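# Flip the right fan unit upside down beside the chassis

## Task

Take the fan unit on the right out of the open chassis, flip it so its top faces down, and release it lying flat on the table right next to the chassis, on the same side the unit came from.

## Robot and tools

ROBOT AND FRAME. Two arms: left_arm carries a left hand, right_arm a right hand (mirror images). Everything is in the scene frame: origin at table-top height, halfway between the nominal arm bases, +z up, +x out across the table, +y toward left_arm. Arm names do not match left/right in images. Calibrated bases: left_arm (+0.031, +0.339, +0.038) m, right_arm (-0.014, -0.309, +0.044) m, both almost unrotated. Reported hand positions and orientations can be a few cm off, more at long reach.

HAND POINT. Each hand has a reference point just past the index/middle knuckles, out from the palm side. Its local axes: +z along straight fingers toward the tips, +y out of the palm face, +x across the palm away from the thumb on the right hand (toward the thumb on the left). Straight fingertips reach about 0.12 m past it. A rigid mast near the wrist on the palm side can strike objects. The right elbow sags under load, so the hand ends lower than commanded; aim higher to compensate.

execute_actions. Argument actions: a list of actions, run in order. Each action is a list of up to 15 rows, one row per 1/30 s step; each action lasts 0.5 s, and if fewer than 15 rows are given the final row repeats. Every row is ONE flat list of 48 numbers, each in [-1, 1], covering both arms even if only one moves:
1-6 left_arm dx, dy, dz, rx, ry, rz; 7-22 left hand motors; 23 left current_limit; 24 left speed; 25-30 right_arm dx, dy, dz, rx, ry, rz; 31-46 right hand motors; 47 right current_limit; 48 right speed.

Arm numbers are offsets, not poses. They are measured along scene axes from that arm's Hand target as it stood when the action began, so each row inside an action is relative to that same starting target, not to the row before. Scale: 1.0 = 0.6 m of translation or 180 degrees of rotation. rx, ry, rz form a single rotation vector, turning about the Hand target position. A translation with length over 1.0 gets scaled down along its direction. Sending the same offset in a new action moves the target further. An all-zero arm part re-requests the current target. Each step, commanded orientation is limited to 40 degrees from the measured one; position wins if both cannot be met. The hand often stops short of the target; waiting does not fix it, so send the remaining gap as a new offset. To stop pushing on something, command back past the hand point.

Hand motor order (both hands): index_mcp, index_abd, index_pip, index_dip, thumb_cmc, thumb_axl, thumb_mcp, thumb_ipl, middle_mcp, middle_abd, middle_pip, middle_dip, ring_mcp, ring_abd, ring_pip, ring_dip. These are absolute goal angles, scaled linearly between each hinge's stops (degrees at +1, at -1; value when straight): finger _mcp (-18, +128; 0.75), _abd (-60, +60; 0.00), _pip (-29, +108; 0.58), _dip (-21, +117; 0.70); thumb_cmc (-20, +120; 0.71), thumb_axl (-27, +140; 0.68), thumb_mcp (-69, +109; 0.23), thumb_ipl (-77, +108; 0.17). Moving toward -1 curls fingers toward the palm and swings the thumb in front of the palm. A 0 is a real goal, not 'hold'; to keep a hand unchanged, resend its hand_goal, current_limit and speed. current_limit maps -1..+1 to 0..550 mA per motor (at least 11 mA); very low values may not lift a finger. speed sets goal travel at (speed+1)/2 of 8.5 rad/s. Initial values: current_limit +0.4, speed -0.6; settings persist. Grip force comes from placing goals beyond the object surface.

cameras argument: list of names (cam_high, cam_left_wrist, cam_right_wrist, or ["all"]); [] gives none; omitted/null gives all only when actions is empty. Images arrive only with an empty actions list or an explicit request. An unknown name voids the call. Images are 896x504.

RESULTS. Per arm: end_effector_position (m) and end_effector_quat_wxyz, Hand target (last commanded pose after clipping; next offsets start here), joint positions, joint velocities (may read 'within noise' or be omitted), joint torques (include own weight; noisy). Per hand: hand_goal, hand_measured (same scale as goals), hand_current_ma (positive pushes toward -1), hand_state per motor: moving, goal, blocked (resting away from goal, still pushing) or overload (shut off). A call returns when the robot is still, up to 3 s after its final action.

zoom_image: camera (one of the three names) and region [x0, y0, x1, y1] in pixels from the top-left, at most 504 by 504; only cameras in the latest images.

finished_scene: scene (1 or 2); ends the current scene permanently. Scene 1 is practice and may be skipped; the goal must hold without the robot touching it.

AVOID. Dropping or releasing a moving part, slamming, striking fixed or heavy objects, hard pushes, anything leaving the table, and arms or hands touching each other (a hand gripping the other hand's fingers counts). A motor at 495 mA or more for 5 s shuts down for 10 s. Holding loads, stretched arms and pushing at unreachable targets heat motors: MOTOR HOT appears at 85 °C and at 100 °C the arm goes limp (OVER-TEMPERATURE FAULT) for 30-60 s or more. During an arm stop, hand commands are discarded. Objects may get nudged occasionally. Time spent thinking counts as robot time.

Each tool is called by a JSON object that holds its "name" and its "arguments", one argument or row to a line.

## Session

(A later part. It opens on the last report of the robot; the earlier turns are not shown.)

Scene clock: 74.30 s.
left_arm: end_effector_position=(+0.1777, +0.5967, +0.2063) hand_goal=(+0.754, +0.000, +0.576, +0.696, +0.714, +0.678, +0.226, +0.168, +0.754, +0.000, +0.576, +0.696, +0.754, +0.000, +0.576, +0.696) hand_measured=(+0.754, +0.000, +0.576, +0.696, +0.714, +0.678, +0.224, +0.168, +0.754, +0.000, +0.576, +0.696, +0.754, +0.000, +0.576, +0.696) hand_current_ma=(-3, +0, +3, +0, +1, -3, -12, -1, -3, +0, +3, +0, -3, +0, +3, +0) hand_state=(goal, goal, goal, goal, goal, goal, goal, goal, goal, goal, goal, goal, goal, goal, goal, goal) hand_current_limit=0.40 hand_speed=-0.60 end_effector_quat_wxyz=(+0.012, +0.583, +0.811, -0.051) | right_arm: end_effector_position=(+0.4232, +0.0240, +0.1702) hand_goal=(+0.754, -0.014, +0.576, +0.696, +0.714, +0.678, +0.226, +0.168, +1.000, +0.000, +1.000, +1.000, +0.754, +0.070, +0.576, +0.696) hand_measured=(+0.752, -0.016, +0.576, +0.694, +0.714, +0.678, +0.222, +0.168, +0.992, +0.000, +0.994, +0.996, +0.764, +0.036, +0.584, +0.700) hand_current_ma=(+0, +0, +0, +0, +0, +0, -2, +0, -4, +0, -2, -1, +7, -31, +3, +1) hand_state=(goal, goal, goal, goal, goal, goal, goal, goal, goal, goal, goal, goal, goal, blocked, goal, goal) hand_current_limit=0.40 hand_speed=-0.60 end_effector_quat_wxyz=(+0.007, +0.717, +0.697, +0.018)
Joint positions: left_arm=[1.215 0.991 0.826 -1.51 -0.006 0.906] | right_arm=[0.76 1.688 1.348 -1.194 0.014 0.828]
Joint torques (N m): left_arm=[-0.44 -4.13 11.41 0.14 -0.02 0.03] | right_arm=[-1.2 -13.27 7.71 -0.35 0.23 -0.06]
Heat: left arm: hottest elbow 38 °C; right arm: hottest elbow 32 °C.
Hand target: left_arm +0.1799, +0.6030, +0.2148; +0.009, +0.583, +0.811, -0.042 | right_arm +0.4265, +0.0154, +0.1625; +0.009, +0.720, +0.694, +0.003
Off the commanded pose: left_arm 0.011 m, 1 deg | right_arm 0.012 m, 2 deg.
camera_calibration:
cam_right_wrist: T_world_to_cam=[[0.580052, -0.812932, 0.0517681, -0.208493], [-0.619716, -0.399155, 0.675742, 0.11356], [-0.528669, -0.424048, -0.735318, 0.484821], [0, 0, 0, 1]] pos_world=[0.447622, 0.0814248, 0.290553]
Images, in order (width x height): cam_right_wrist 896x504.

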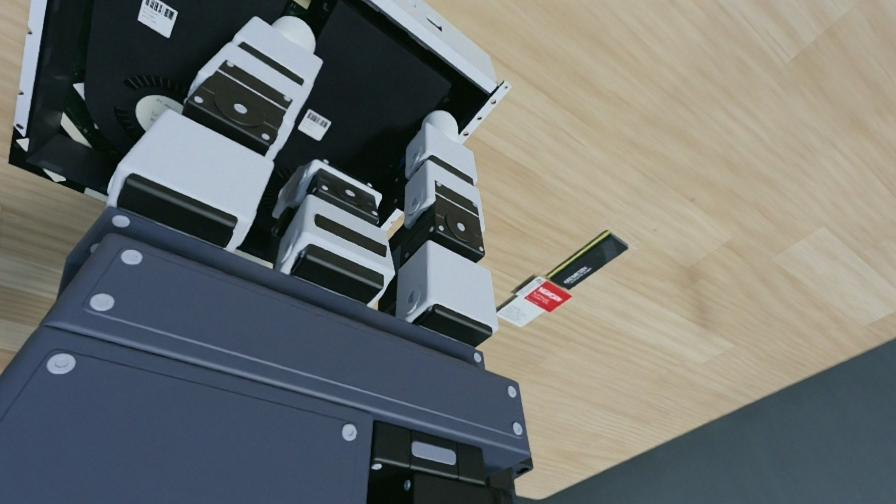

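{"name": "execute_actions", "arguments": {
  "actions": [
    [[0,0,0,0,0,0,0.754,0,0.576,0.696,0.714,0.678,0.226,0.168,0.754,0,0.576,0.696,0.754,0,0.576,0.696,0.4,-0.6,0,0,0,0,0,0,0.754,-0.015,0.576,0.696,0.714,0.678,0.226,0.168,1,0,1,1,0.754,0.2,0.576,0.696,0.4,-0.6]]
  ],
  "cameras": ["cam_right_wrist"]
}}

{"name": "zoom_image", "arguments": {
  "camera": "cam_right_wrist",
  "region": [400, 60, 530, 160]
}}

{"name": "zoom_image", "arguments": {
  "camera": "cam_right_wrist",
  "region": [250, 0, 350, 80]
}}

Scene clock: 75.40 s.
left_arm: end_effector_position=(+0.1777, +0.5967, +0.2063) hand_goal=(+0.754, +0.000, +0.576, +0.696, +0.714, +0.678, +0.226, +0.168, +0.754, +0.000, +0.576, +0.696, +0.754, +0.000, +0.576, +0.696) hand_measured=(+0.754, +0.000, +0.576, +0.696, +0.714, +0.678, +0.224, +0.168, +0.754, +0.000, +0.576, +0.696, +0.754, +0.000, +0.576, +0.696) hand_current_ma=(-3, +0, +3, +0, +1, -3, -12, -1, -3, +0, +3, +0, -3, +0, +3, +0) hand_state=(goal, goal, goal, goal, goal, goal, goal, goal, goal, goal, goal, goal, goal, goal, goal, goal) hand_current_limit=0.40 hand_speed=-0.60 end_effector_quat_wxyz=(+0.012, +0.583, +0.811, -0.051) | right_arm: end_effector_position=(+0.4225, +0.0247, +0.1698) hand_goal=(+0.754, -0.014, +0.576, +0.696, +0.714, +0.678, +0.226, +0.168, +1.000, +0.000, +1.000, +1.000, +0.754, +0.200, +0.576, +0.696) hand_measured=(+0.748, -0.004, +0.572, +0.694, +0.714, +0.678, +0.222, +0.168, +0.992, +0.000, +0.994, +0.996, +0.760, +0.060, +0.580, +0.700) hand_current_ma=(-3, +5, -1, +0, +0, +0, -2, +0, -4, +0, -2, -1, +2, -314, +2, +1) hand_state=(goal, goal, goal, goal, goal, goal, goal, goal, goal, goal, goal, goal, goal, blocked, goal, goal) hand_current_limit=0.40 hand_speed=-0.60 end_effector_quat_wxyz=(+0.004, +0.717, +0.697, +0.018)
Joint positions: left_arm=[1.215 0.991 0.826 -1.51 -0.006 0.906] | right_arm=[0.76 1.688 1.348 -1.194 0.008 0.827]
Joint torques (N m): left_arm=[-0.44 -4.13 11.41 0.14 -0.02 0.02] | right_arm=[-1.26 -13.39 7.69 -0.34 0.43 -0.06]
Heat: left arm: hottest elbow 38 °C; right arm: hottest elbow 32 °C.
Hand target: left_arm +0.1799, +0.6030, +0.2148; +0.009, +0.583, +0.811, -0.042 | right_arm +0.4265, +0.0154, +0.1625; +0.009, +0.720, +0.694, +0.003
Off the commanded pose: left_arm 0.011 m, 1 deg | right_arm 0.012 m, 2 deg.
camera_calibration:
cam_right_wrist: T_world_to_cam=[[0.580718, -0.812797, 0.046123, -0.206871], [-0.616706, -0.402218, 0.676679, 0.112422], [-0.531451, -0.421404, -0.734833, 0.485392], [0, 0, 0, 1]] pos_world=[0.447427, 0.0816201, 0.29015]
Images, in order (width x height): cam_right_wrist 896x504.

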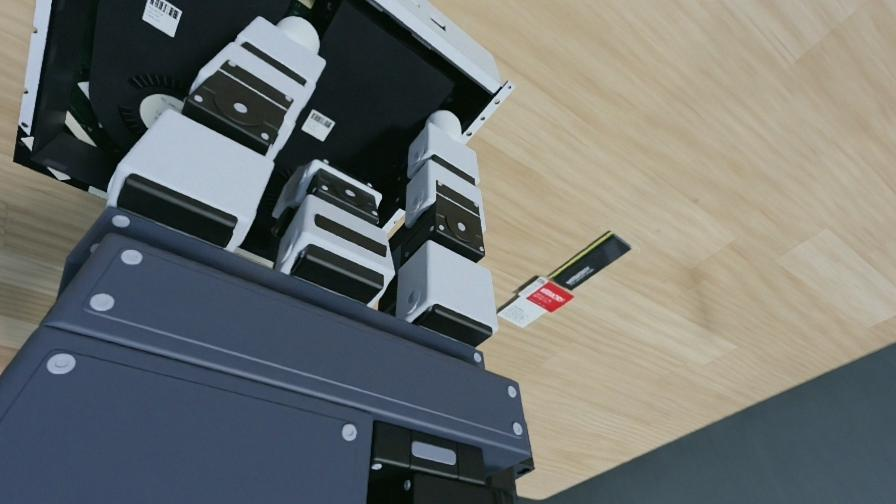

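Scaled by 3.877.

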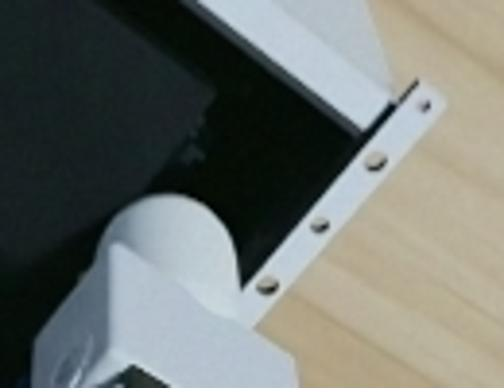

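Scaled by 5.040.

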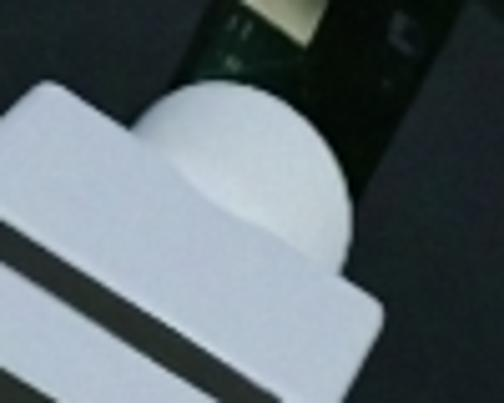

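{"name": "execute_actions", "arguments": {
  "actions": [
    [[0,0,0,0,0,0,0.754,0,0.576,0.696,0.714,0.678,0.226,0.168,0.754,0,0.576,0.696,0.754,0,0.576,0.696,0.4,-0.6,0,0,0.03,0,0,0,0.754,0,0.576,0.696,0.714,0.678,0.226,0.168,1,0,1,1,0.754,0.02,0.576,0.696,0.4,-0.6]],
    [[0,0,0,0,0,0,0.754,0,0.576,0.696,0.714,0.678,0.226,0.168,0.754,0,0.576,0.696,0.754,0,0.576,0.696,0.4,-0.6,0,0,0.02,0.033,0,0,0.754,0.1,0.576,0.696,0.714,0.678,0.226,0.168,1,0,1,1,0.754,0.1,0.576,0.696,0.4,-0.6]]
  ],
  "cameras": ["cam_right_wrist"]
}}

{"name": "zoom_image", "arguments": {
  "camera": "cam_right_wrist",
  "region": [400, 60, 530, 160]
}}

{"name": "zoom_image", "arguments": {
  "camera": "cam_right_wrist",
  "region": [250, 0, 370, 100]
}}

Scene clock: 80.43 s.
left_arm: end_effector_position=(+0.1777, +0.5967, +0.2063) hand_goal=(+0.754, +0.000, +0.576, +0.696, +0.714, +0.678, +0.226, +0.168, +0.754, +0.000, +0.576, +0.696, +0.754, +0.000, +0.576, +0.696) hand_measured=(+0.754, +0.000, +0.576, +0.696, +0.714, +0.678, +0.224, +0.168, +0.754, +0.000, +0.576, +0.696, +0.754, +0.000, +0.576, +0.696) hand_current_ma=(-3, +0, +3, +0, +1, -3, -12, -1, -3, +0, +3, +0, -3, +0, +3, +0) hand_state=(goal, goal, goal, goal, goal, goal, goal, goal, goal, goal, goal, goal, goal, goal, goal, goal) hand_current_limit=0.40 hand_speed=-0.60 end_effector_quat_wxyz=(+0.012, +0.583, +0.811, -0.051) | right_arm: end_effector_position=(+0.4231, +0.0187, +0.1890) hand_goal=(+0.754, +0.100, +0.576, +0.696, +0.714, +0.678, +0.226, +0.168, +1.000, +0.000, +1.000, +1.000, +0.754, +0.100, +0.576, +0.696) hand_measured=(+0.750, +0.096, +0.572, +0.694, +0.714, +0.678, +0.222, +0.168, +0.992, +0.000, +0.994, +0.996, +0.750, +0.098, +0.574, +0.694) hand_current_ma=(-2, -1, -1, -1, +0, +0, -2, +0, -4, +0, -2, -1, -1, -1, -1, +0) hand_state=(goal, goal, goal, goal, goal, goal, goal, goal, goal, goal, goal, goal, goal, goal, goal, goal) hand_current_limit=0.40 hand_speed=-0.60 end_effector_quat_wxyz=(-0.028, +0.720, +0.693, +0.034)
Joint positions: left_arm=[1.215 0.991 0.826 -1.51 -0.006 0.906] | right_arm=[0.729 1.643 1.35 -1.211 -0.056 0.808]
Joint torques (N m): left_arm=[-0.67 -4.37 11.4 0.14 -0.02 0.03] | right_arm=[-0.85 -14.86 7.51 0.55 -0.03 -0.08]
Heat: left arm: hottest elbow 38 °C; right arm: hottest elbow 33 °C.
Hand target: left_arm +0.1799, +0.6030, +0.2148; +0.009, +0.583, +0.811, -0.042 | right_arm +0.4266, +0.0154, +0.1926; -0.029, +0.719, +0.693, +0.039
Off the commanded pose: left_arm 0.011 m, 1 deg | right_arm 0.006 m, 1 deg.
camera_calibration:
cam_right_wrist: T_world_to_cam=[[0.574622, -0.818142, -0.0212731, -0.197533], [-0.605524, -0.442489, 0.661471, 0.0962149], [-0.550591, -0.367214, -0.749669, 0.507246], [0, 0, 0, 1]] pos_world=[0.451052, 0.067232, 0.312421]
Images, in order (width x height): cam_right_wrist 896x504.

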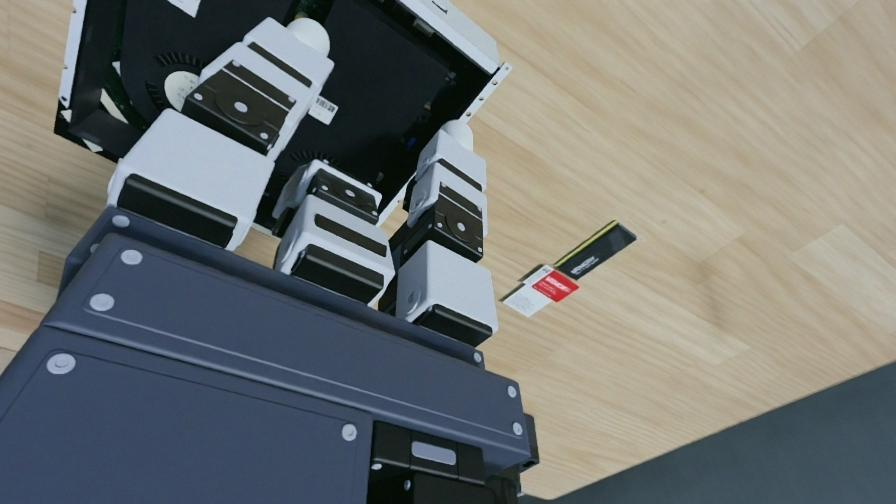

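Scaled by 3.877.

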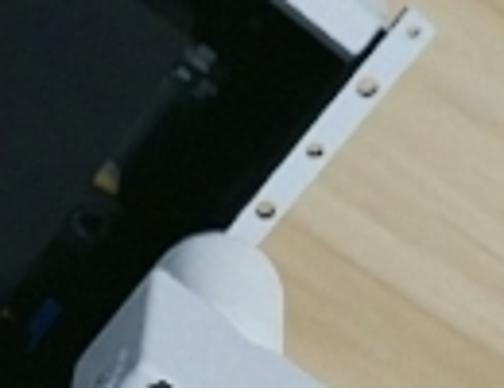

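Scaled by 4.200.

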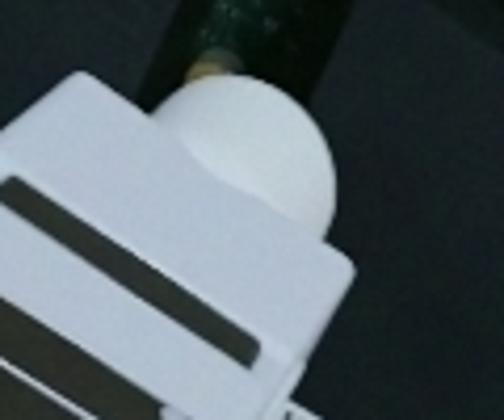

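{"name": "execute_actions", "arguments": {
  "actions": [
    [[0,0,0,0,0,0,0.754,0,0.576,0.696,0.714,0.678,0.226,0.168,0.754,0,0.576,0.696,0.754,0,0.576,0.696,0.4,-0.6,0,0.02,0,0.0167,0,0,0.754,0.145,0.576,0.696,0.714,0.678,0.226,0.168,1,0,1,1,0.754,0.167,0.576,0.696,0.4,-0.6]],
    [[0,0,0,0,0,0,0.754,0,0.576,0.696,0.714,0.678,0.226,0.168,0.754,0,0.576,0.696,0.754,0,0.576,0.696,0.4,-0.6,0,0,0,0,0,0,0.754,0.145,0.576,0.696,0.714,0.678,0.226,0.168,1,0,1,1,0.754,0.167,0.576,0.696,0.4,-0.6]]
  ],
  "cameras": ["cam_right_wrist"]
}}

{"name": "zoom_image", "arguments": {
  "camera": "cam_right_wrist",
  "region": [400, 60, 530, 190]
}}

{"name": "zoom_image", "arguments": {
  "camera": "cam_right_wrist",
  "region": [250, 0, 370, 100]
}}

Scene clock: 84.93 s.
left_arm: end_effector_position=(+0.1777, +0.5967, +0.2063) hand_goal=(+0.754, +0.000, +0.576, +0.696, +0.714, +0.678, +0.226, +0.168, +0.754, +0.000, +0.576, +0.696, +0.754, +0.000, +0.576, +0.696) hand_measured=(+0.754, +0.000, +0.576, +0.696, +0.714, +0.678, +0.224, +0.168, +0.754, +0.000, +0.576, +0.696, +0.754, +0.000, +0.576, +0.696) hand_current_ma=(-3, +0, +3, +0, +1, -3, -12, -1, -3, +0, +3, +0, -3, +0, +3, +0) hand_state=(goal, goal, goal, goal, goal, goal, goal, goal, goal, goal, goal, goal, goal, goal, goal, goal) hand_current_limit=0.40 hand_speed=-0.60 end_effector_quat_wxyz=(+0.012, +0.583, +0.811, -0.051) | right_arm: end_effector_position=(+0.4240, +0.0289, +0.1886) hand_goal=(+0.754, +0.146, +0.576, +0.696, +0.714, +0.678, +0.226, +0.168, +1.000, +0.000, +1.000, +1.000, +0.754, +0.168, +0.576, +0.696) hand_measured=(+0.750, +0.142, +0.572, +0.694, +0.714, +0.678, +0.222, +0.168, +0.992, +0.000, +0.994, +0.996, +0.750, +0.164, +0.574, +0.694) hand_current_ma=(-2, -1, -1, -1, +0, +0, -2, +0, -4, +0, -2, -1, -1, -1, -1, +0) hand_state=(goal, goal, goal, goal, goal, goal, goal, goal, goal, goal, goal, goal, goal, goal, goal, goal) hand_current_limit=0.40 hand_speed=-0.60 end_effector_quat_wxyz=(-0.047, +0.718, +0.693, +0.049)
Joint positions: left_arm=[1.215 0.991 0.826 -1.51 -0.006 0.906] | right_arm=[0.729 1.643 1.35 -1.181 -0.093 0.807]
Joint torques (N m): left_arm=[-0.62 -4.31 11.4 0.16 -0.02 0.03] | right_arm=[-0.5 -14.97 7.41 0.94 -0.07 0.01]
Heat: left arm: hottest elbow 38 °C; right arm: hottest elbow 33 °C.
Hand target: left_arm +0.1799, +0.6030, +0.2148; +0.009, +0.583, +0.811, -0.042 | right_arm +0.4266, +0.0274, +0.1926; -0.048, +0.718, +0.692, +0.057
Off the commanded pose: left_arm 0.011 m, 1 deg | right_arm 0.005 m, 1 deg.
camera_calibration:
cam_right_wrist: T_world_to_cam=[[0.577314, -0.814116, -0.0626312, -0.183215], [-0.601171, -0.475706, 0.642104, 0.104371], [-0.552541, -0.333043, -0.764055, 0.513701], [0, 0, 0, 1]] pos_world=[0.452358, 0.0715764, 0.314004]
Images, in order (width x height): cam_right_wrist 896x504.

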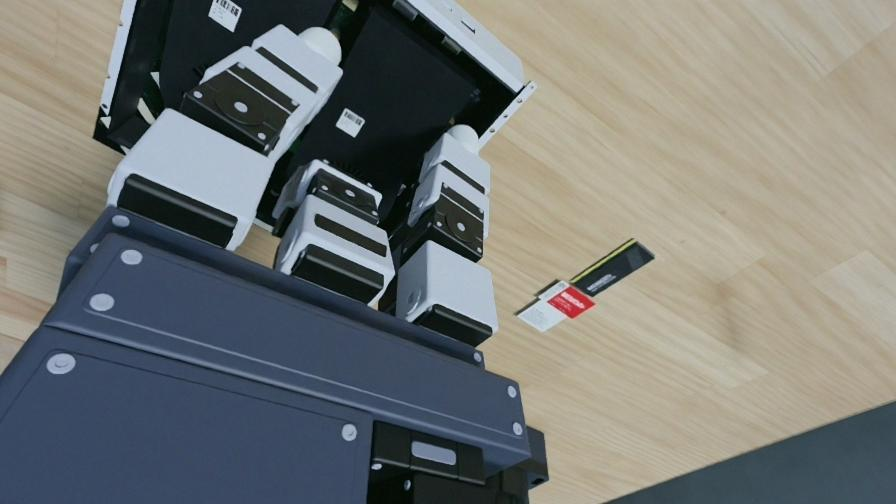

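Scaled by 3.877.

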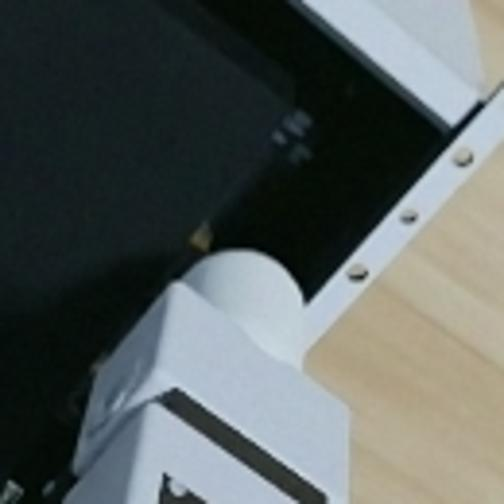

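Scaled by 4.200.

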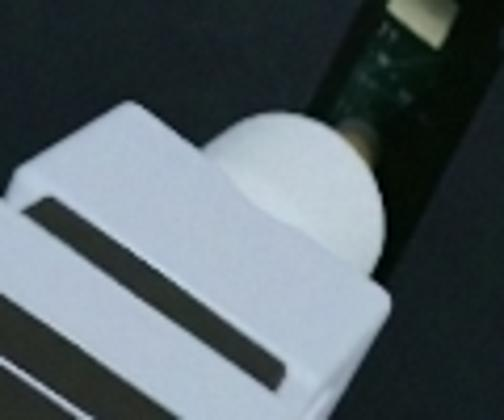

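{"name": "execute_actions", "arguments": {
  "actions": [
    [[0,0,0,0,0,0,0.754,0,0.576,0.696,0.714,0.678,0.226,0.168,0.754,0,0.576,0.696,0.754,0,0.576,0.696,0.4,-0.6,0,0,-0.045,0,0,0,0.754,0.145,0.576,0.696,0.714,0.678,0.226,0.168,1,0,1,1,0.754,0.187,0.576,0.696,0.4,-0.6]]
  ],
  "cameras": ["cam_right_wrist"]
}}

{"name": "zoom_image", "arguments": {
  "camera": "cam_right_wrist",
  "region": [400, 60, 530, 190]
}}

{"name": "zoom_image", "arguments": {
  "camera": "cam_right_wrist",
  "region": [250, 0, 370, 100]
}}

Scene clock: 87.70 s.
left_arm: end_effector_position=(+0.1777, +0.5967, +0.2063) hand_goal=(+0.754, +0.000, +0.576, +0.696, +0.714, +0.678, +0.226, +0.168, +0.754, +0.000, +0.576, +0.696, +0.754, +0.000, +0.576, +0.696) hand_measured=(+0.754, +0.000, +0.576, +0.696, +0.714, +0.678, +0.224, +0.168, +0.754, +0.000, +0.576, +0.696, +0.754, +0.000, +0.576, +0.696) hand_current_ma=(-3, +0, +3, +0, +1, -3, -12, -1, -3, +0, +3, +0, -3, +0, +3, +0) hand_state=(goal, goal, goal, goal, goal, goal, goal, goal, goal, goal, goal, goal, goal, goal, goal, goal) hand_current_limit=0.40 hand_speed=-0.60 end_effector_quat_wxyz=(+0.012, +0.583, +0.811, -0.051) | right_arm: end_effector_position=(+0.4249, +0.0298, +0.1757) hand_goal=(+0.754, +0.146, +0.576, +0.696, +0.714, +0.678, +0.226, +0.168, +1.000, +0.000, +1.000, +1.000, +0.754, +0.188, +0.576, +0.696) hand_measured=(+0.756, +0.148, +0.576, +0.696, +0.714, +0.678, +0.222, +0.168, +0.992, +0.000, +0.994, +0.996, +0.750, +0.184, +0.574, +0.694) hand_current_ma=(+0, +0, +0, +0, +0, +0, -2, +0, -4, +0, -2, -1, -1, -1, -1, +0) hand_state=(goal, goal, goal, goal, goal, goal, goal, goal, goal, goal, goal, goal, goal, goal, goal, goal) hand_current_limit=0.40 hand_speed=-0.60 end_effector_quat_wxyz=(-0.047, +0.717, +0.693, +0.061)
Joint positions: left_arm=[1.215 0.991 0.826 -1.51 -0.006 0.906] | right_arm=[0.729 1.643 1.31 -1.117 -0.094 0.807]
Joint torques (N m): left_arm=[-0.56 -4.19 11.41 0.16 -0.03 0.02] | right_arm=[-0.5 -13.22 6.8 1.17 -0.07 0]
Heat: left arm: hottest elbow 38 °C; right arm: hottest elbow 33 °C.
Hand target: left_arm +0.1799, +0.6030, +0.2148; +0.009, +0.583, +0.811, -0.042 | right_arm +0.4265, +0.0274, +0.1654; -0.048, +0.718, +0.692, +0.057
Off the commanded pose: left_arm 0.011 m, 1 deg | right_arm 0.011 m, 0 deg.
camera_calibration:
cam_right_wrist: T_world_to_cam=[[0.578458, -0.812989, -0.0665962, -0.183575], [-0.611927, -0.486481, 0.623603, 0.121708], [-0.53938, -0.319976, -0.778899, 0.501261], [0, 0, 0, 1]] pos_world=[0.451037, 0.070356, 0.302309]
Images, in order (width x height): cam_right_wrist 896x504.

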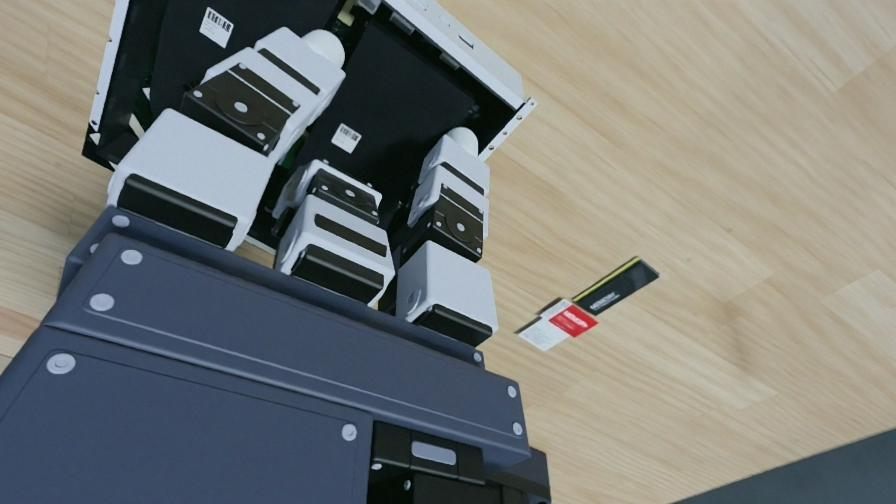

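Scaled by 3.877.

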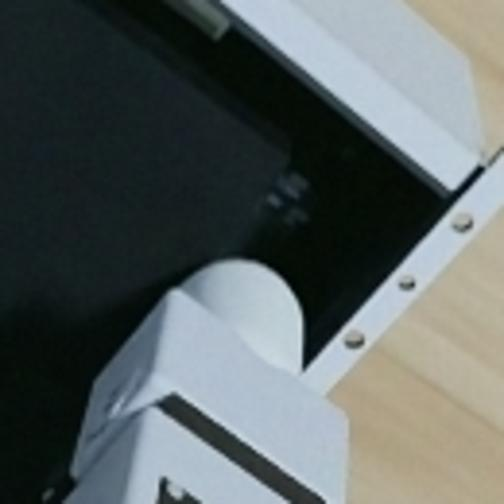

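Scaled by 4.200.

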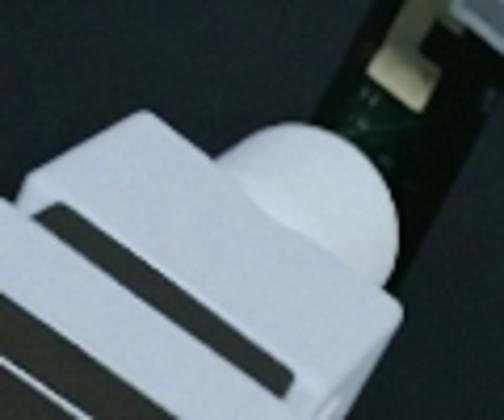

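{"name": "zoom_image", "arguments": {
  "camera": "cam_right_wrist",
  "region": [300, 0, 390, 80]
}}

Scaled by 5.600.

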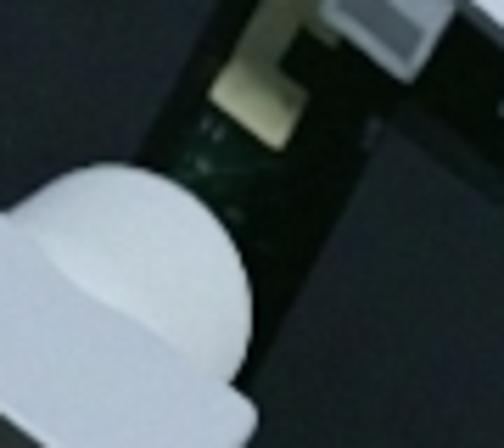

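{"name": "execute_actions", "arguments": {
  "actions": [
    [[0,0,0,0,0,0,0.754,0,0.576,0.696,0.714,0.678,0.226,0.168,0.754,0,0.576,0.696,0.754,0,0.576,0.696,0.4,-0.6,0,0,0.005,0,0,0,0.754,0.178,0.576,0.696,0.714,0.678,0.226,0.168,1,0,1,1,0.754,0.213,0.576,0.696,0.4,-0.6]],
    [[0,0,0,0,0,0,0.754,0,0.576,0.696,0.714,0.678,0.226,0.168,0.754,0,0.576,0.696,0.754,0,0.576,0.696,0.4,-0.6,0,0,-0.018,0,0,0,0.754,0.178,0.576,0.696,0.714,0.678,0.226,0.168,1,0,1,1,0.754,0.213,0.576,0.696,0.4,-0.6]]
  ],
  "cameras": ["cam_right_wrist"]
}}

{"name": "zoom_image", "arguments": {
  "camera": "cam_right_wrist",
  "region": [410, 90, 510, 180]
}}

{"name": "zoom_image", "arguments": {
  "camera": "cam_right_wrist",
  "region": [290, 0, 380, 80]
}}

Scene clock: 91.20 s.
left_arm: end_effector_position=(+0.1777, +0.5967, +0.2063) hand_goal=(+0.754, +0.000, +0.576, +0.696, +0.714, +0.678, +0.226, +0.168, +0.754, +0.000, +0.576, +0.696, +0.754, +0.000, +0.576, +0.696) hand_measured=(+0.754, +0.000, +0.576, +0.696, +0.714, +0.678, +0.224, +0.168, +0.754, +0.000, +0.576, +0.696, +0.754, +0.000, +0.576, +0.696) hand_current_ma=(-3, +0, +3, +0, +1, -3, -12, -1, -3, +0, +3, +0, -3, +0, +3, +0) hand_state=(goal, goal, goal, goal, goal, goal, goal, goal, goal, goal, goal, goal, goal, goal, goal, goal) hand_current_limit=0.40 hand_speed=-0.60 end_effector_quat_wxyz=(+0.012, +0.583, +0.811, -0.051) | right_arm: end_effector_position=(+0.4258, +0.0306, +0.1729) hand_goal=(+0.754, +0.178, +0.576, +0.696, +0.714, +0.678, +0.226, +0.168, +1.000, +0.000, +1.000, +1.000, +0.754, +0.214, +0.576, +0.696) hand_measured=(+0.756, +0.182, +0.576, +0.696, +0.714, +0.678, +0.222, +0.168, +0.992, +0.000, +0.994, +0.996, +0.750, +0.210, +0.574, +0.694) hand_current_ma=(+0, +1, +0, +0, +0, +0, -2, +0, -4, +0, -2, -1, -1, -1, -1, +0) hand_state=(goal, goal, goal, goal, goal, goal, goal, goal, goal, goal, goal, goal, goal, goal, goal, goal) hand_current_limit=0.40 hand_speed=-0.60 end_effector_quat_wxyz=(-0.047, +0.716, +0.693, +0.066)
Joint positions: left_arm=[1.215 0.991 0.826 -1.51 -0.006 0.906] | right_arm=[0.729 1.643 1.301 -1.097 -0.094 0.807]
Joint torques (N m): left_arm=[-0.38 -4.25 11.43 0.18 -0.02 0.04] | right_arm=[-0.56 -12.69 6.61 1.2 -0.06 -0.01]
Heat: left arm: hottest elbow 39 °C; right arm: hottest elbow 33 °C.
Hand target: left_arm +0.1799, +0.6030, +0.2148; +0.009, +0.583, +0.811, -0.042 | right_arm +0.4266, +0.0274, +0.1578; -0.048, +0.718, +0.692, +0.057
Off the commanded pose: left_arm 0.011 m, 1 deg | right_arm 0.016 m, 1 deg.
camera_calibration:
cam_right_wrist: T_world_to_cam=[[0.578952, -0.812514, -0.0680915, -0.183537], [-0.616345, -0.490782, 0.615835, 0.127757], [-0.533792, -0.314571, -0.784928, 0.498372], [0, 0, 0, 1]] pos_world=[0.451029, 0.0703476, 0.300011]
Images, in order (width x height): cam_right_wrist 896x504.

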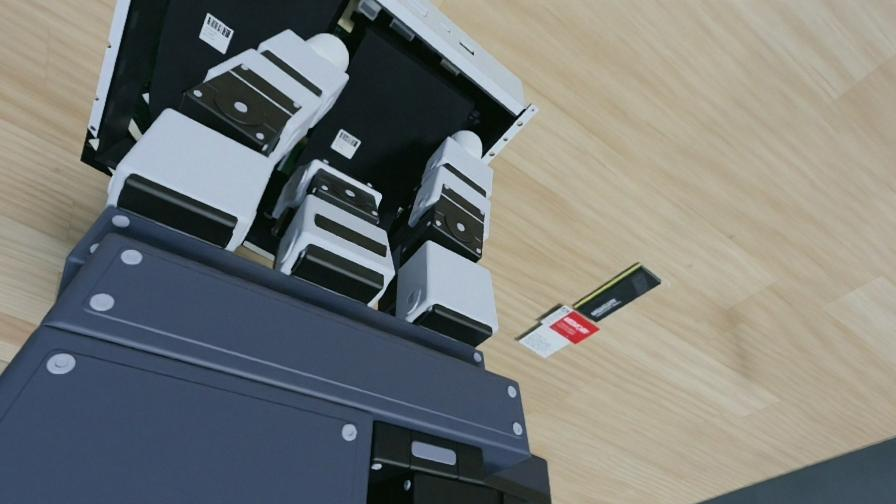

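Scaled by 5.040.

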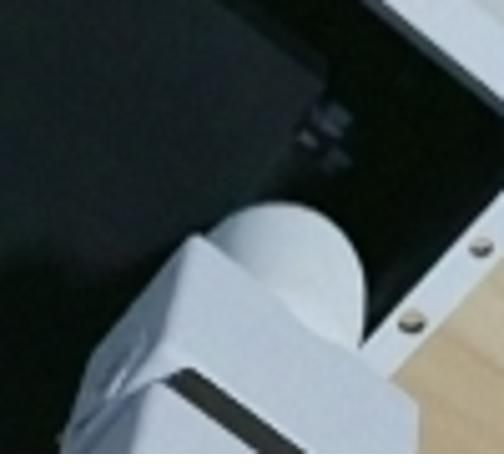

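Scaled by 5.600.

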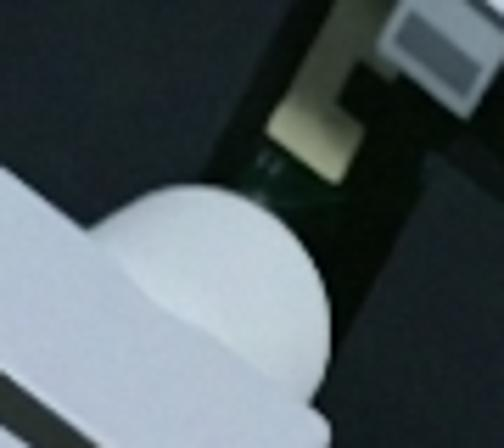

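{"name": "execute_actions", "arguments": {
  "actions": [
    [[0,0,0,0,0,0,0.754,0,0.576,0.696,0.714,0.678,0.226,0.168,0.754,0,0.576,0.696,0.754,0,0.576,0.696,0.4,-0.6,0,0,-0.02,0,0,0,0.754,0.178,0.576,0.696,0.714,0.678,0.226,0.168,1,0,1,1,0.754,0.226,0.576,0.696,0.4,-0.6]]
  ],
  "cameras": ["cam_right_wrist"]
}}

{"name": "zoom_image", "arguments": {
  "camera": "cam_right_wrist",
  "region": [410, 90, 510, 180]
}}

{"name": "zoom_image", "arguments": {
  "camera": "cam_right_wrist",
  "region": [290, 0, 380, 80]
}}

Scene clock: 92.83 s.
left_arm: end_effector_position=(+0.1777, +0.5967, +0.2063) hand_goal=(+0.754, +0.000, +0.576, +0.696, +0.714, +0.678, +0.226, +0.168, +0.754, +0.000, +0.576, +0.696, +0.754, +0.000, +0.576, +0.696) hand_measured=(+0.754, +0.000, +0.576, +0.696, +0.714, +0.678, +0.224, +0.168, +0.754, +0.000, +0.576, +0.696, +0.754, +0.000, +0.576, +0.696) hand_current_ma=(-3, +0, +3, +0, +1, -3, -12, -1, -3, +0, +3, +0, -3, +0, +3, +0) hand_state=(goal, goal, goal, goal, goal, goal, goal, goal, goal, goal, goal, goal, goal, goal, goal, goal) hand_current_limit=0.40 hand_speed=-0.60 end_effector_quat_wxyz=(+0.012, +0.583, +0.811, -0.051) | right_arm: end_effector_position=(+0.4261, +0.0310, +0.1681) hand_goal=(+0.754, +0.178, +0.576, +0.696, +0.714, +0.678, +0.226, +0.168, +1.000, +0.000, +1.000, +1.000, +0.754, +0.226, +0.576, +0.696) hand_measured=(+0.758, +0.190, +0.578, +0.696, +0.714, +0.678, +0.222, +0.168, +0.992, +0.000, +0.994, +0.996, +0.750, +0.222, +0.574, +0.694) hand_current_ma=(+1, +6, +0, +0, +0, +0, -2, +0, -4, +0, -2, -1, -1, -1, -1, +0) hand_state=(goal, goal, goal, goal, goal, goal, goal, goal, goal, goal, goal, goal, goal, goal, goal, goal) hand_current_limit=0.40 hand_speed=-0.60 end_effector_quat_wxyz=(-0.047, +0.716, +0.693, +0.071)
Joint positions: left_arm=[1.215 0.991 0.826 -1.51 -0.006 0.906] | right_arm=[0.729 1.643 1.285 -1.071 -0.094 0.807]
Joint torques (N m): left_arm=[-0.56 -4.31 11.4 0.18 -0.02 0.03] | right_arm=[-0.56 -11.75 6.31 1.37 -0.07 0]
Heat: left arm: hottest elbow 39 °C; right arm: hottest elbow 33 °C.
Hand target: left_arm +0.1799, +0.6030, +0.2148; +0.009, +0.583, +0.811, -0.042 | right_arm +0.4266, +0.0274, +0.1458; -0.048, +0.718, +0.692, +0.057
Off the commanded pose: left_arm 0.011 m, 1 deg | right_arm 0.023 m, 2 deg.
camera_calibration:
cam_right_wrist: T_world_to_cam=[[0.579447, -0.812033, -0.0695944, -0.183791], [-0.620889, -0.495136, 0.607731, 0.134538], [-0.527956, -0.308937, -0.791088, 0.493203], [0, 0, 0, 1]] pos_world=[0.45042, 0.069739, 0.295614]
Images, in order (width x height): cam_right_wrist 896x504.

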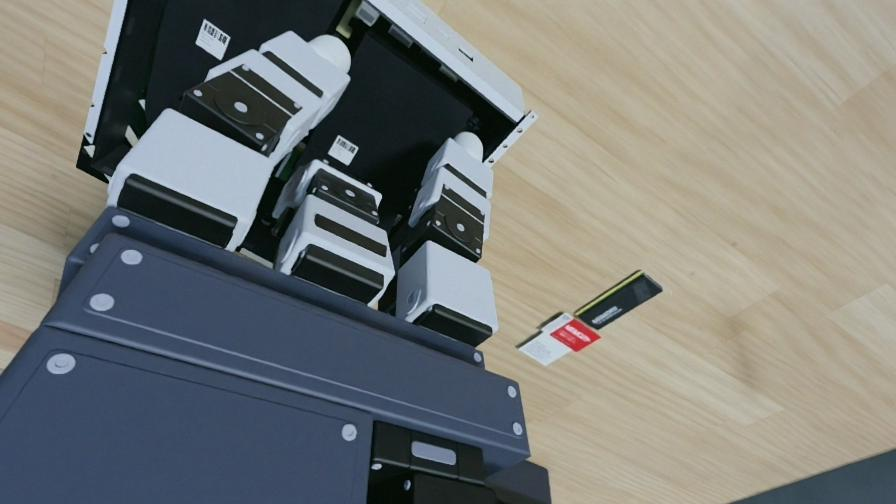

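Scaled by 5.040.

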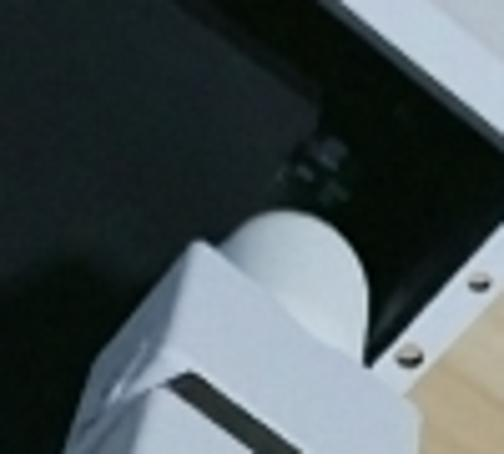

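Scaled by 5.600.

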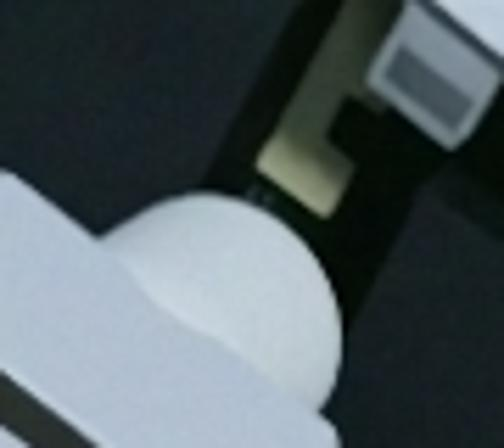

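{"name": "execute_actions", "arguments": {
  "actions": [
    [[0,0,0,0,0,0,0.754,0,0.576,0.696,0.714,0.678,0.226,0.168,0.754,0,0.576,0.696,0.754,0,0.576,0.696,0.4,-0.6,0,0,-0.022,0,0,0,0.754,0.178,0.576,0.696,0.714,0.678,0.226,0.168,1,0,1,1,0.754,0.23,0.576,0.696,0.4,-0.6]]
  ],
  "cameras": ["cam_right_wrist"]
}}

{"name": "zoom_image", "arguments": {
  "camera": "cam_right_wrist",
  "region": [410, 90, 510, 180]
}}

{"name": "zoom_image", "arguments": {
  "camera": "cam_right_wrist",
  "region": [290, 0, 380, 80]
}}

Scene clock: 94.10 s.
left_arm: end_effector_position=(+0.1777, +0.5967, +0.2063) hand_goal=(+0.754, +0.000, +0.576, +0.696, +0.714, +0.678, +0.226, +0.168, +0.754, +0.000, +0.576, +0.696, +0.754, +0.000, +0.576, +0.696) hand_measured=(+0.754, +0.000, +0.576, +0.696, +0.714, +0.678, +0.224, +0.168, +0.754, +0.000, +0.576, +0.696, +0.754, +0.000, +0.576, +0.696) hand_current_ma=(-3, +0, +3, +0, +1, -3, -12, -1, -3, +0, +3, +0, -3, +0, +3, +0) hand_state=(goal, goal, goal, goal, goal, goal, goal, goal, goal, goal, goal, goal, goal, goal, goal, goal) hand_current_limit=0.40 hand_speed=-0.60 end_effector_quat_wxyz=(+0.012, +0.583, +0.811, -0.051) | right_arm: end_effector_position=(+0.4266, +0.0309, +0.1633) hand_goal=(+0.754, +0.178, +0.576, +0.696, +0.714, +0.678, +0.226, +0.168, +1.000, +0.000, +1.000, +1.000, +0.754, +0.230, +0.576, +0.696) hand_measured=(+0.760, +0.198, +0.580, +0.696, +0.714, +0.678, +0.222, +0.168, +0.992, +0.000, +0.994, +0.996, +0.752, +0.230, +0.574, +0.694) hand_current_ma=(+3, +13, +1, +0, +0, +0, -2, +0, -4, +0, -2, -1, +0, +0, +0, +0) hand_state=(goal, goal, goal, goal, goal, goal, goal, goal, goal, goal, goal, goal, goal, goal, goal, goal) hand_current_limit=0.40 hand_speed=-0.60 end_effector_quat_wxyz=(-0.046, +0.716, +0.693, +0.076)
Joint positions: left_arm=[1.215 0.991 0.826 -1.51 -0.006 0.906] | right_arm=[0.729 1.643 1.269 -1.044 -0.091 0.807]
Joint torques (N m): left_arm=[-0.56 -4.25 11.43 0.14 -0.02 0.03] | right_arm=[-0.5 -10.81 5.96 1.65 -0.14 0]
Heat: left arm: hottest elbow 39 °C; right arm: hottest elbow 33 °C.
Hand target: left_arm +0.1799, +0.6030, +0.2148; +0.009, +0.583, +0.811, -0.042 | right_arm +0.4266, +0.0274, +0.1326; -0.048, +0.718, +0.692, +0.057
Off the commanded pose: left_arm 0.011 m, 1 deg | right_arm 0.031 m, 2 deg.
camera_calibration:
cam_right_wrist: T_world_to_cam=[[0.579784, -0.811847, -0.0689563, -0.184749], [-0.626662, -0.498416, 0.599062, 0.141777], [-0.520716, -0.304115, -0.797728, 0.487497], [0, 0, 0, 1]] pos_world=[0.449808, 0.0689316, 0.291217]
Images, in order (width x height): cam_right_wrist 896x504.

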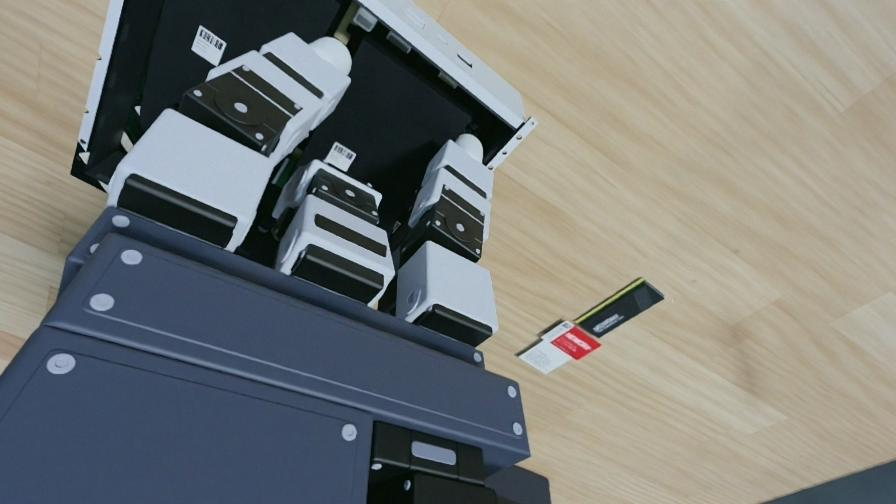

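Scaled by 5.040.

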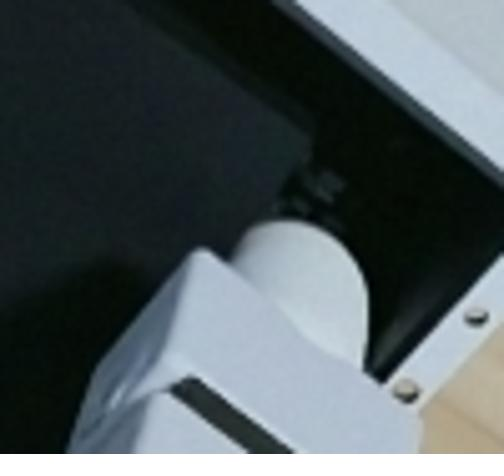

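Scaled by 5.600.

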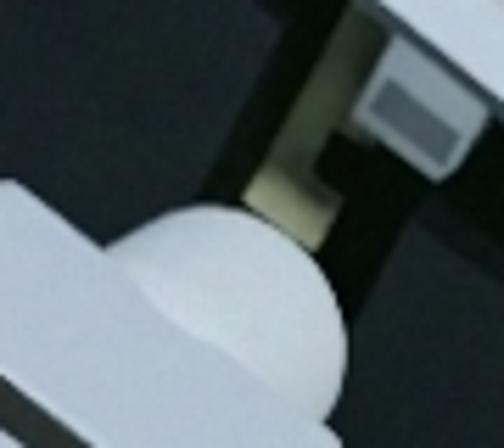

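{"name": "execute_actions", "arguments": {
  "actions": [
    [[0,0,0,0,0,0,0.754,0,0.576,0.696,0.714,0.678,0.226,0.168,0.754,0,0.576,0.696,0.754,0,0.576,0.696,0.4,-0.6,0,0,-0.016,0,0,0,0.754,0.19,0.576,0.696,0.714,0.678,0.226,0.168,1,0,1,1,0.754,0.23,0.576,0.696,0.4,-0.6]]
  ],
  "cameras": ["cam_right_wrist"]
}}

{"name": "zoom_image", "arguments": {
  "camera": "cam_right_wrist",
  "region": [410, 90, 510, 180]
}}

{"name": "zoom_image", "arguments": {
  "camera": "cam_right_wrist",
  "region": [290, 0, 380, 80]
}}

Scene clock: 95.33 s.
left_arm: end_effector_position=(+0.1777, +0.5967, +0.2063) hand_goal=(+0.754, +0.000, +0.576, +0.696, +0.714, +0.678, +0.226, +0.168, +0.754, +0.000, +0.576, +0.696, +0.754, +0.000, +0.576, +0.696) hand_measured=(+0.754, +0.000, +0.576, +0.696, +0.714, +0.678, +0.224, +0.168, +0.754, +0.000, +0.576, +0.696, +0.754, +0.000, +0.576, +0.696) hand_current_ma=(-3, +0, +3, +0, +1, -3, -12, -1, -3, +0, +3, +0, -3, +0, +3, +0) hand_state=(goal, goal, goal, goal, goal, goal, goal, goal, goal, goal, goal, goal, goal, goal, goal, goal) hand_current_limit=0.40 hand_speed=-0.60 end_effector_quat_wxyz=(+0.012, +0.583, +0.811, -0.051) | right_arm: end_effector_position=(+0.4277, +0.0318, +0.1619) hand_goal=(+0.754, +0.190, +0.576, +0.696, +0.714, +0.678, +0.226, +0.168, +1.000, +0.000, +1.000, +1.000, +0.754, +0.230, +0.576, +0.696) hand_measured=(+0.768, +0.216, +0.584, +0.698, +0.714, +0.678, +0.222, +0.168, +0.992, +0.000, +0.994, +0.996, +0.760, +0.246, +0.578, +0.696) hand_current_ma=(+9, +21, +4, +1, +0, +0, -2, +0, -4, +0, -2, -1, +3, +9, +1, +0) hand_state=(goal, blocked, goal, goal, goal, goal, goal, goal, goal, goal, goal, goal, goal, goal, goal, goal) hand_current_limit=0.40 hand_speed=-0.60 end_effector_quat_wxyz=(-0.045, +0.715, +0.693, +0.081)
Joint positions: left_arm=[1.215 0.991 0.826 -1.51 -0.006 0.906] | right_arm=[0.729 1.643 1.263 -1.029 -0.09 0.807]
Joint torques (N m): left_arm=[-0.5 -4.25 11.38 0.16 -0.02 0.04] | right_arm=[-0.38 -10.11 5.3 2 -0.18 0]
Heat: left arm: hottest elbow 39 °C; right arm: hottest elbow 32 °C.
Hand target: left_arm +0.1799, +0.6030, +0.2148; +0.009, +0.583, +0.811, -0.042 | right_arm +0.4265, +0.0273, +0.1229; -0.048, +0.718, +0.692, +0.057
Off the commanded pose: left_arm 0.011 m, 1 deg | right_arm 0.039 m, 3 deg.
camera_calibration:
cam_right_wrist: T_world_to_cam=[[0.580217, -0.811491, -0.0695068, -0.184831], [-0.630926, -0.501796, 0.591721, 0.146874], [-0.515054, -0.299473, -0.803141, 0.485562], [0, 0, 0, 1]] pos_world=[0.45, 0.0691246, 0.290219]
Images, in order (width x height): cam_right_wrist 896x504.

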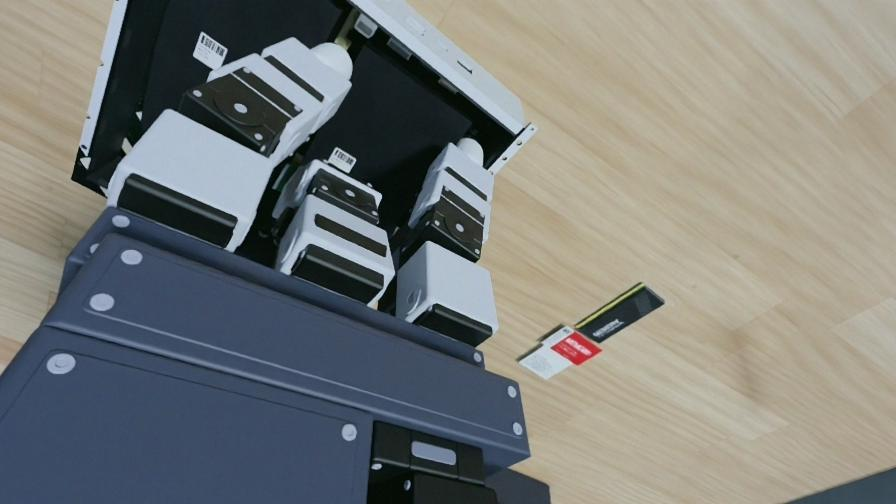

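Scaled by 5.040.

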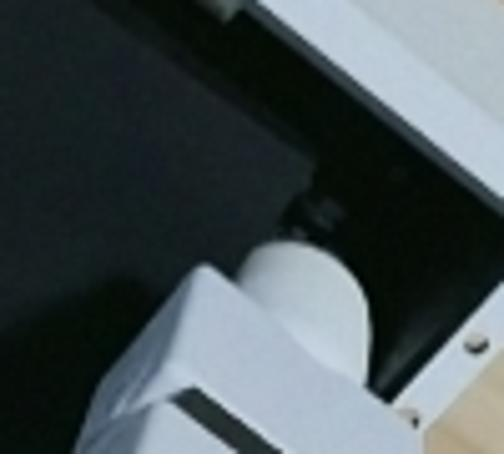

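Scaled by 5.600.

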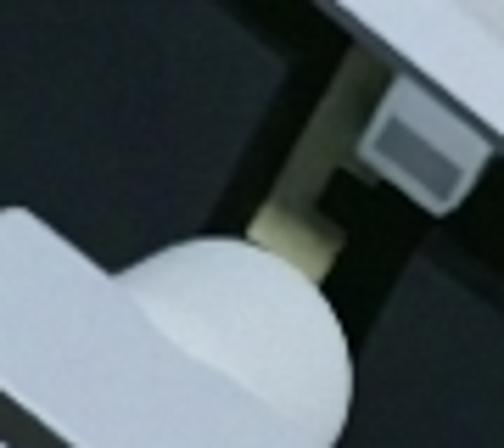

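{"name": "execute_actions", "arguments": {
  "actions": [
    [[0,0,0,0,0,0,0.754,0,0.576,0.696,0.714,0.678,0.226,0.168,0.754,0,0.576,0.696,0.754,0,0.576,0.696,0.4,-0.6,0,0,0.02,0,0,0,0.754,0.05,0.576,0.696,0.714,0.678,0.226,0.168,1,0,1,1,0.754,0.38,0.576,0.696,0.4,-0.6]],
    [[0,0,0,0,0,0,0.754,0,0.576,0.696,0.714,0.678,0.226,0.168,0.754,0,0.576,0.696,0.754,0,0.576,0.696,0.4,-0.6,0,0,0.02,0,0,0,0.754,-0.05,0.576,0.696,0.714,0.678,0.226,0.168,1,0,1,1,0.754,0.5,0.576,0.696,0.4,-0.6]]
  ],
  "cameras": ["cam_right_wrist"]
}}

{"name": "zoom_image", "arguments": {
  "camera": "cam_right_wrist",
  "region": [290, 0, 520, 180]
}}

Scene clock: 97.17 s.
left_arm: end_effector_position=(+0.1777, +0.5967, +0.2063) hand_goal=(+0.754, +0.000, +0.576, +0.696, +0.714, +0.678, +0.226, +0.168, +0.754, +0.000, +0.576, +0.696, +0.754, +0.000, +0.576, +0.696) hand_measured=(+0.754, +0.000, +0.576, +0.696, +0.714, +0.678, +0.224, +0.168, +0.754, +0.000, +0.576, +0.696, +0.754, +0.000, +0.576, +0.696) hand_current_ma=(-3, +0, +3, +0, +1, -3, -12, -1, -3, +0, +3, +0, -3, +0, +3, +0) hand_state=(goal, goal, goal, goal, goal, goal, goal, goal, goal, goal, goal, goal, goal, goal, goal, goal) hand_current_limit=0.40 hand_speed=-0.60 end_effector_quat_wxyz=(+0.012, +0.583, +0.811, -0.051) | right_arm: end_effector_position=(+0.4262, +0.0307, +0.1612) hand_goal=(+0.754, -0.050, +0.576, +0.696, +0.714, +0.678, +0.226, +0.168, +1.000, +0.000, +1.000, +1.000, +0.754, +0.500, +0.576, +0.696) hand_measured=(+0.752, +0.210, +0.578, +0.698, +0.714, +0.678, +0.222, +0.168, +0.992, +0.000, +0.994, +0.996, +0.746, +0.272, +0.572, +0.694) hand_current_ma=(+0, +385, +0, +1, +0, +0, -2, +0, -4, +0, -2, -1, -4, -385, -1, +0) hand_state=(goal, blocked, goal, goal, goal, goal, goal, goal, goal, goal, goal, goal, goal, blocked, goal, goal) hand_current_limit=0.40 hand_speed=-0.60 end_effector_quat_wxyz=(-0.046, +0.716, +0.693, +0.077)
Joint positions: left_arm=[1.215 0.991 0.826 -1.51 -0.006 0.906] | right_arm=[0.729 1.643 1.263 -1.036 -0.092 0.807]
Joint torques (N m): left_arm=[-0.5 -4.31 11.41 0.18 -0.03 0.03] | right_arm=[-0.56 -11.81 8.06 -0.09 -0.12 -0.01]
Heat: left arm: hottest elbow 39 °C; right arm: hottest elbow 32 °C.
Hand target: left_arm +0.1799, +0.6030, +0.2148; +0.009, +0.583, +0.811, -0.042 | right_arm +0.4265, +0.0274, +0.1469; -0.048, +0.718, +0.692, +0.057
Off the commanded pose: left_arm 0.011 m, 1 deg | right_arm 0.015 m, 2 deg.
camera_calibration:
cam_right_wrist: T_world_to_cam=[[0.579904, -0.811681, -0.0698909, -0.184718], [-0.626973, -0.499423, 0.597897, 0.143007], [-0.520207, -0.302903, -0.79852, 0.485436], [0, 0, 0, 1]] pos_world=[0.449308, 0.0685298, 0.289217]
Images, in order (width x height): cam_right_wrist 896x504.

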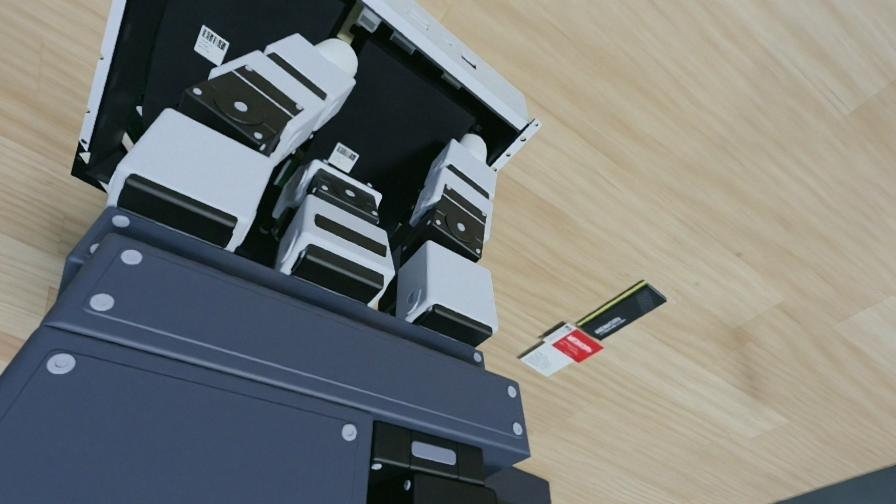

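Scaled by 2.191.

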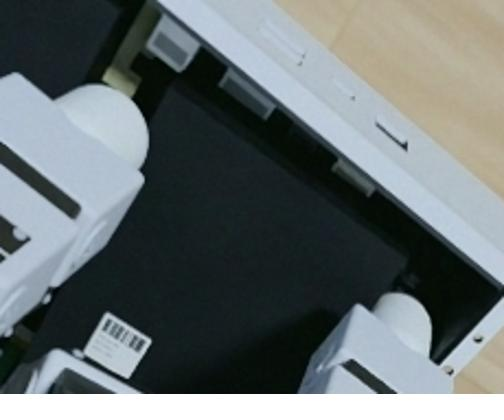

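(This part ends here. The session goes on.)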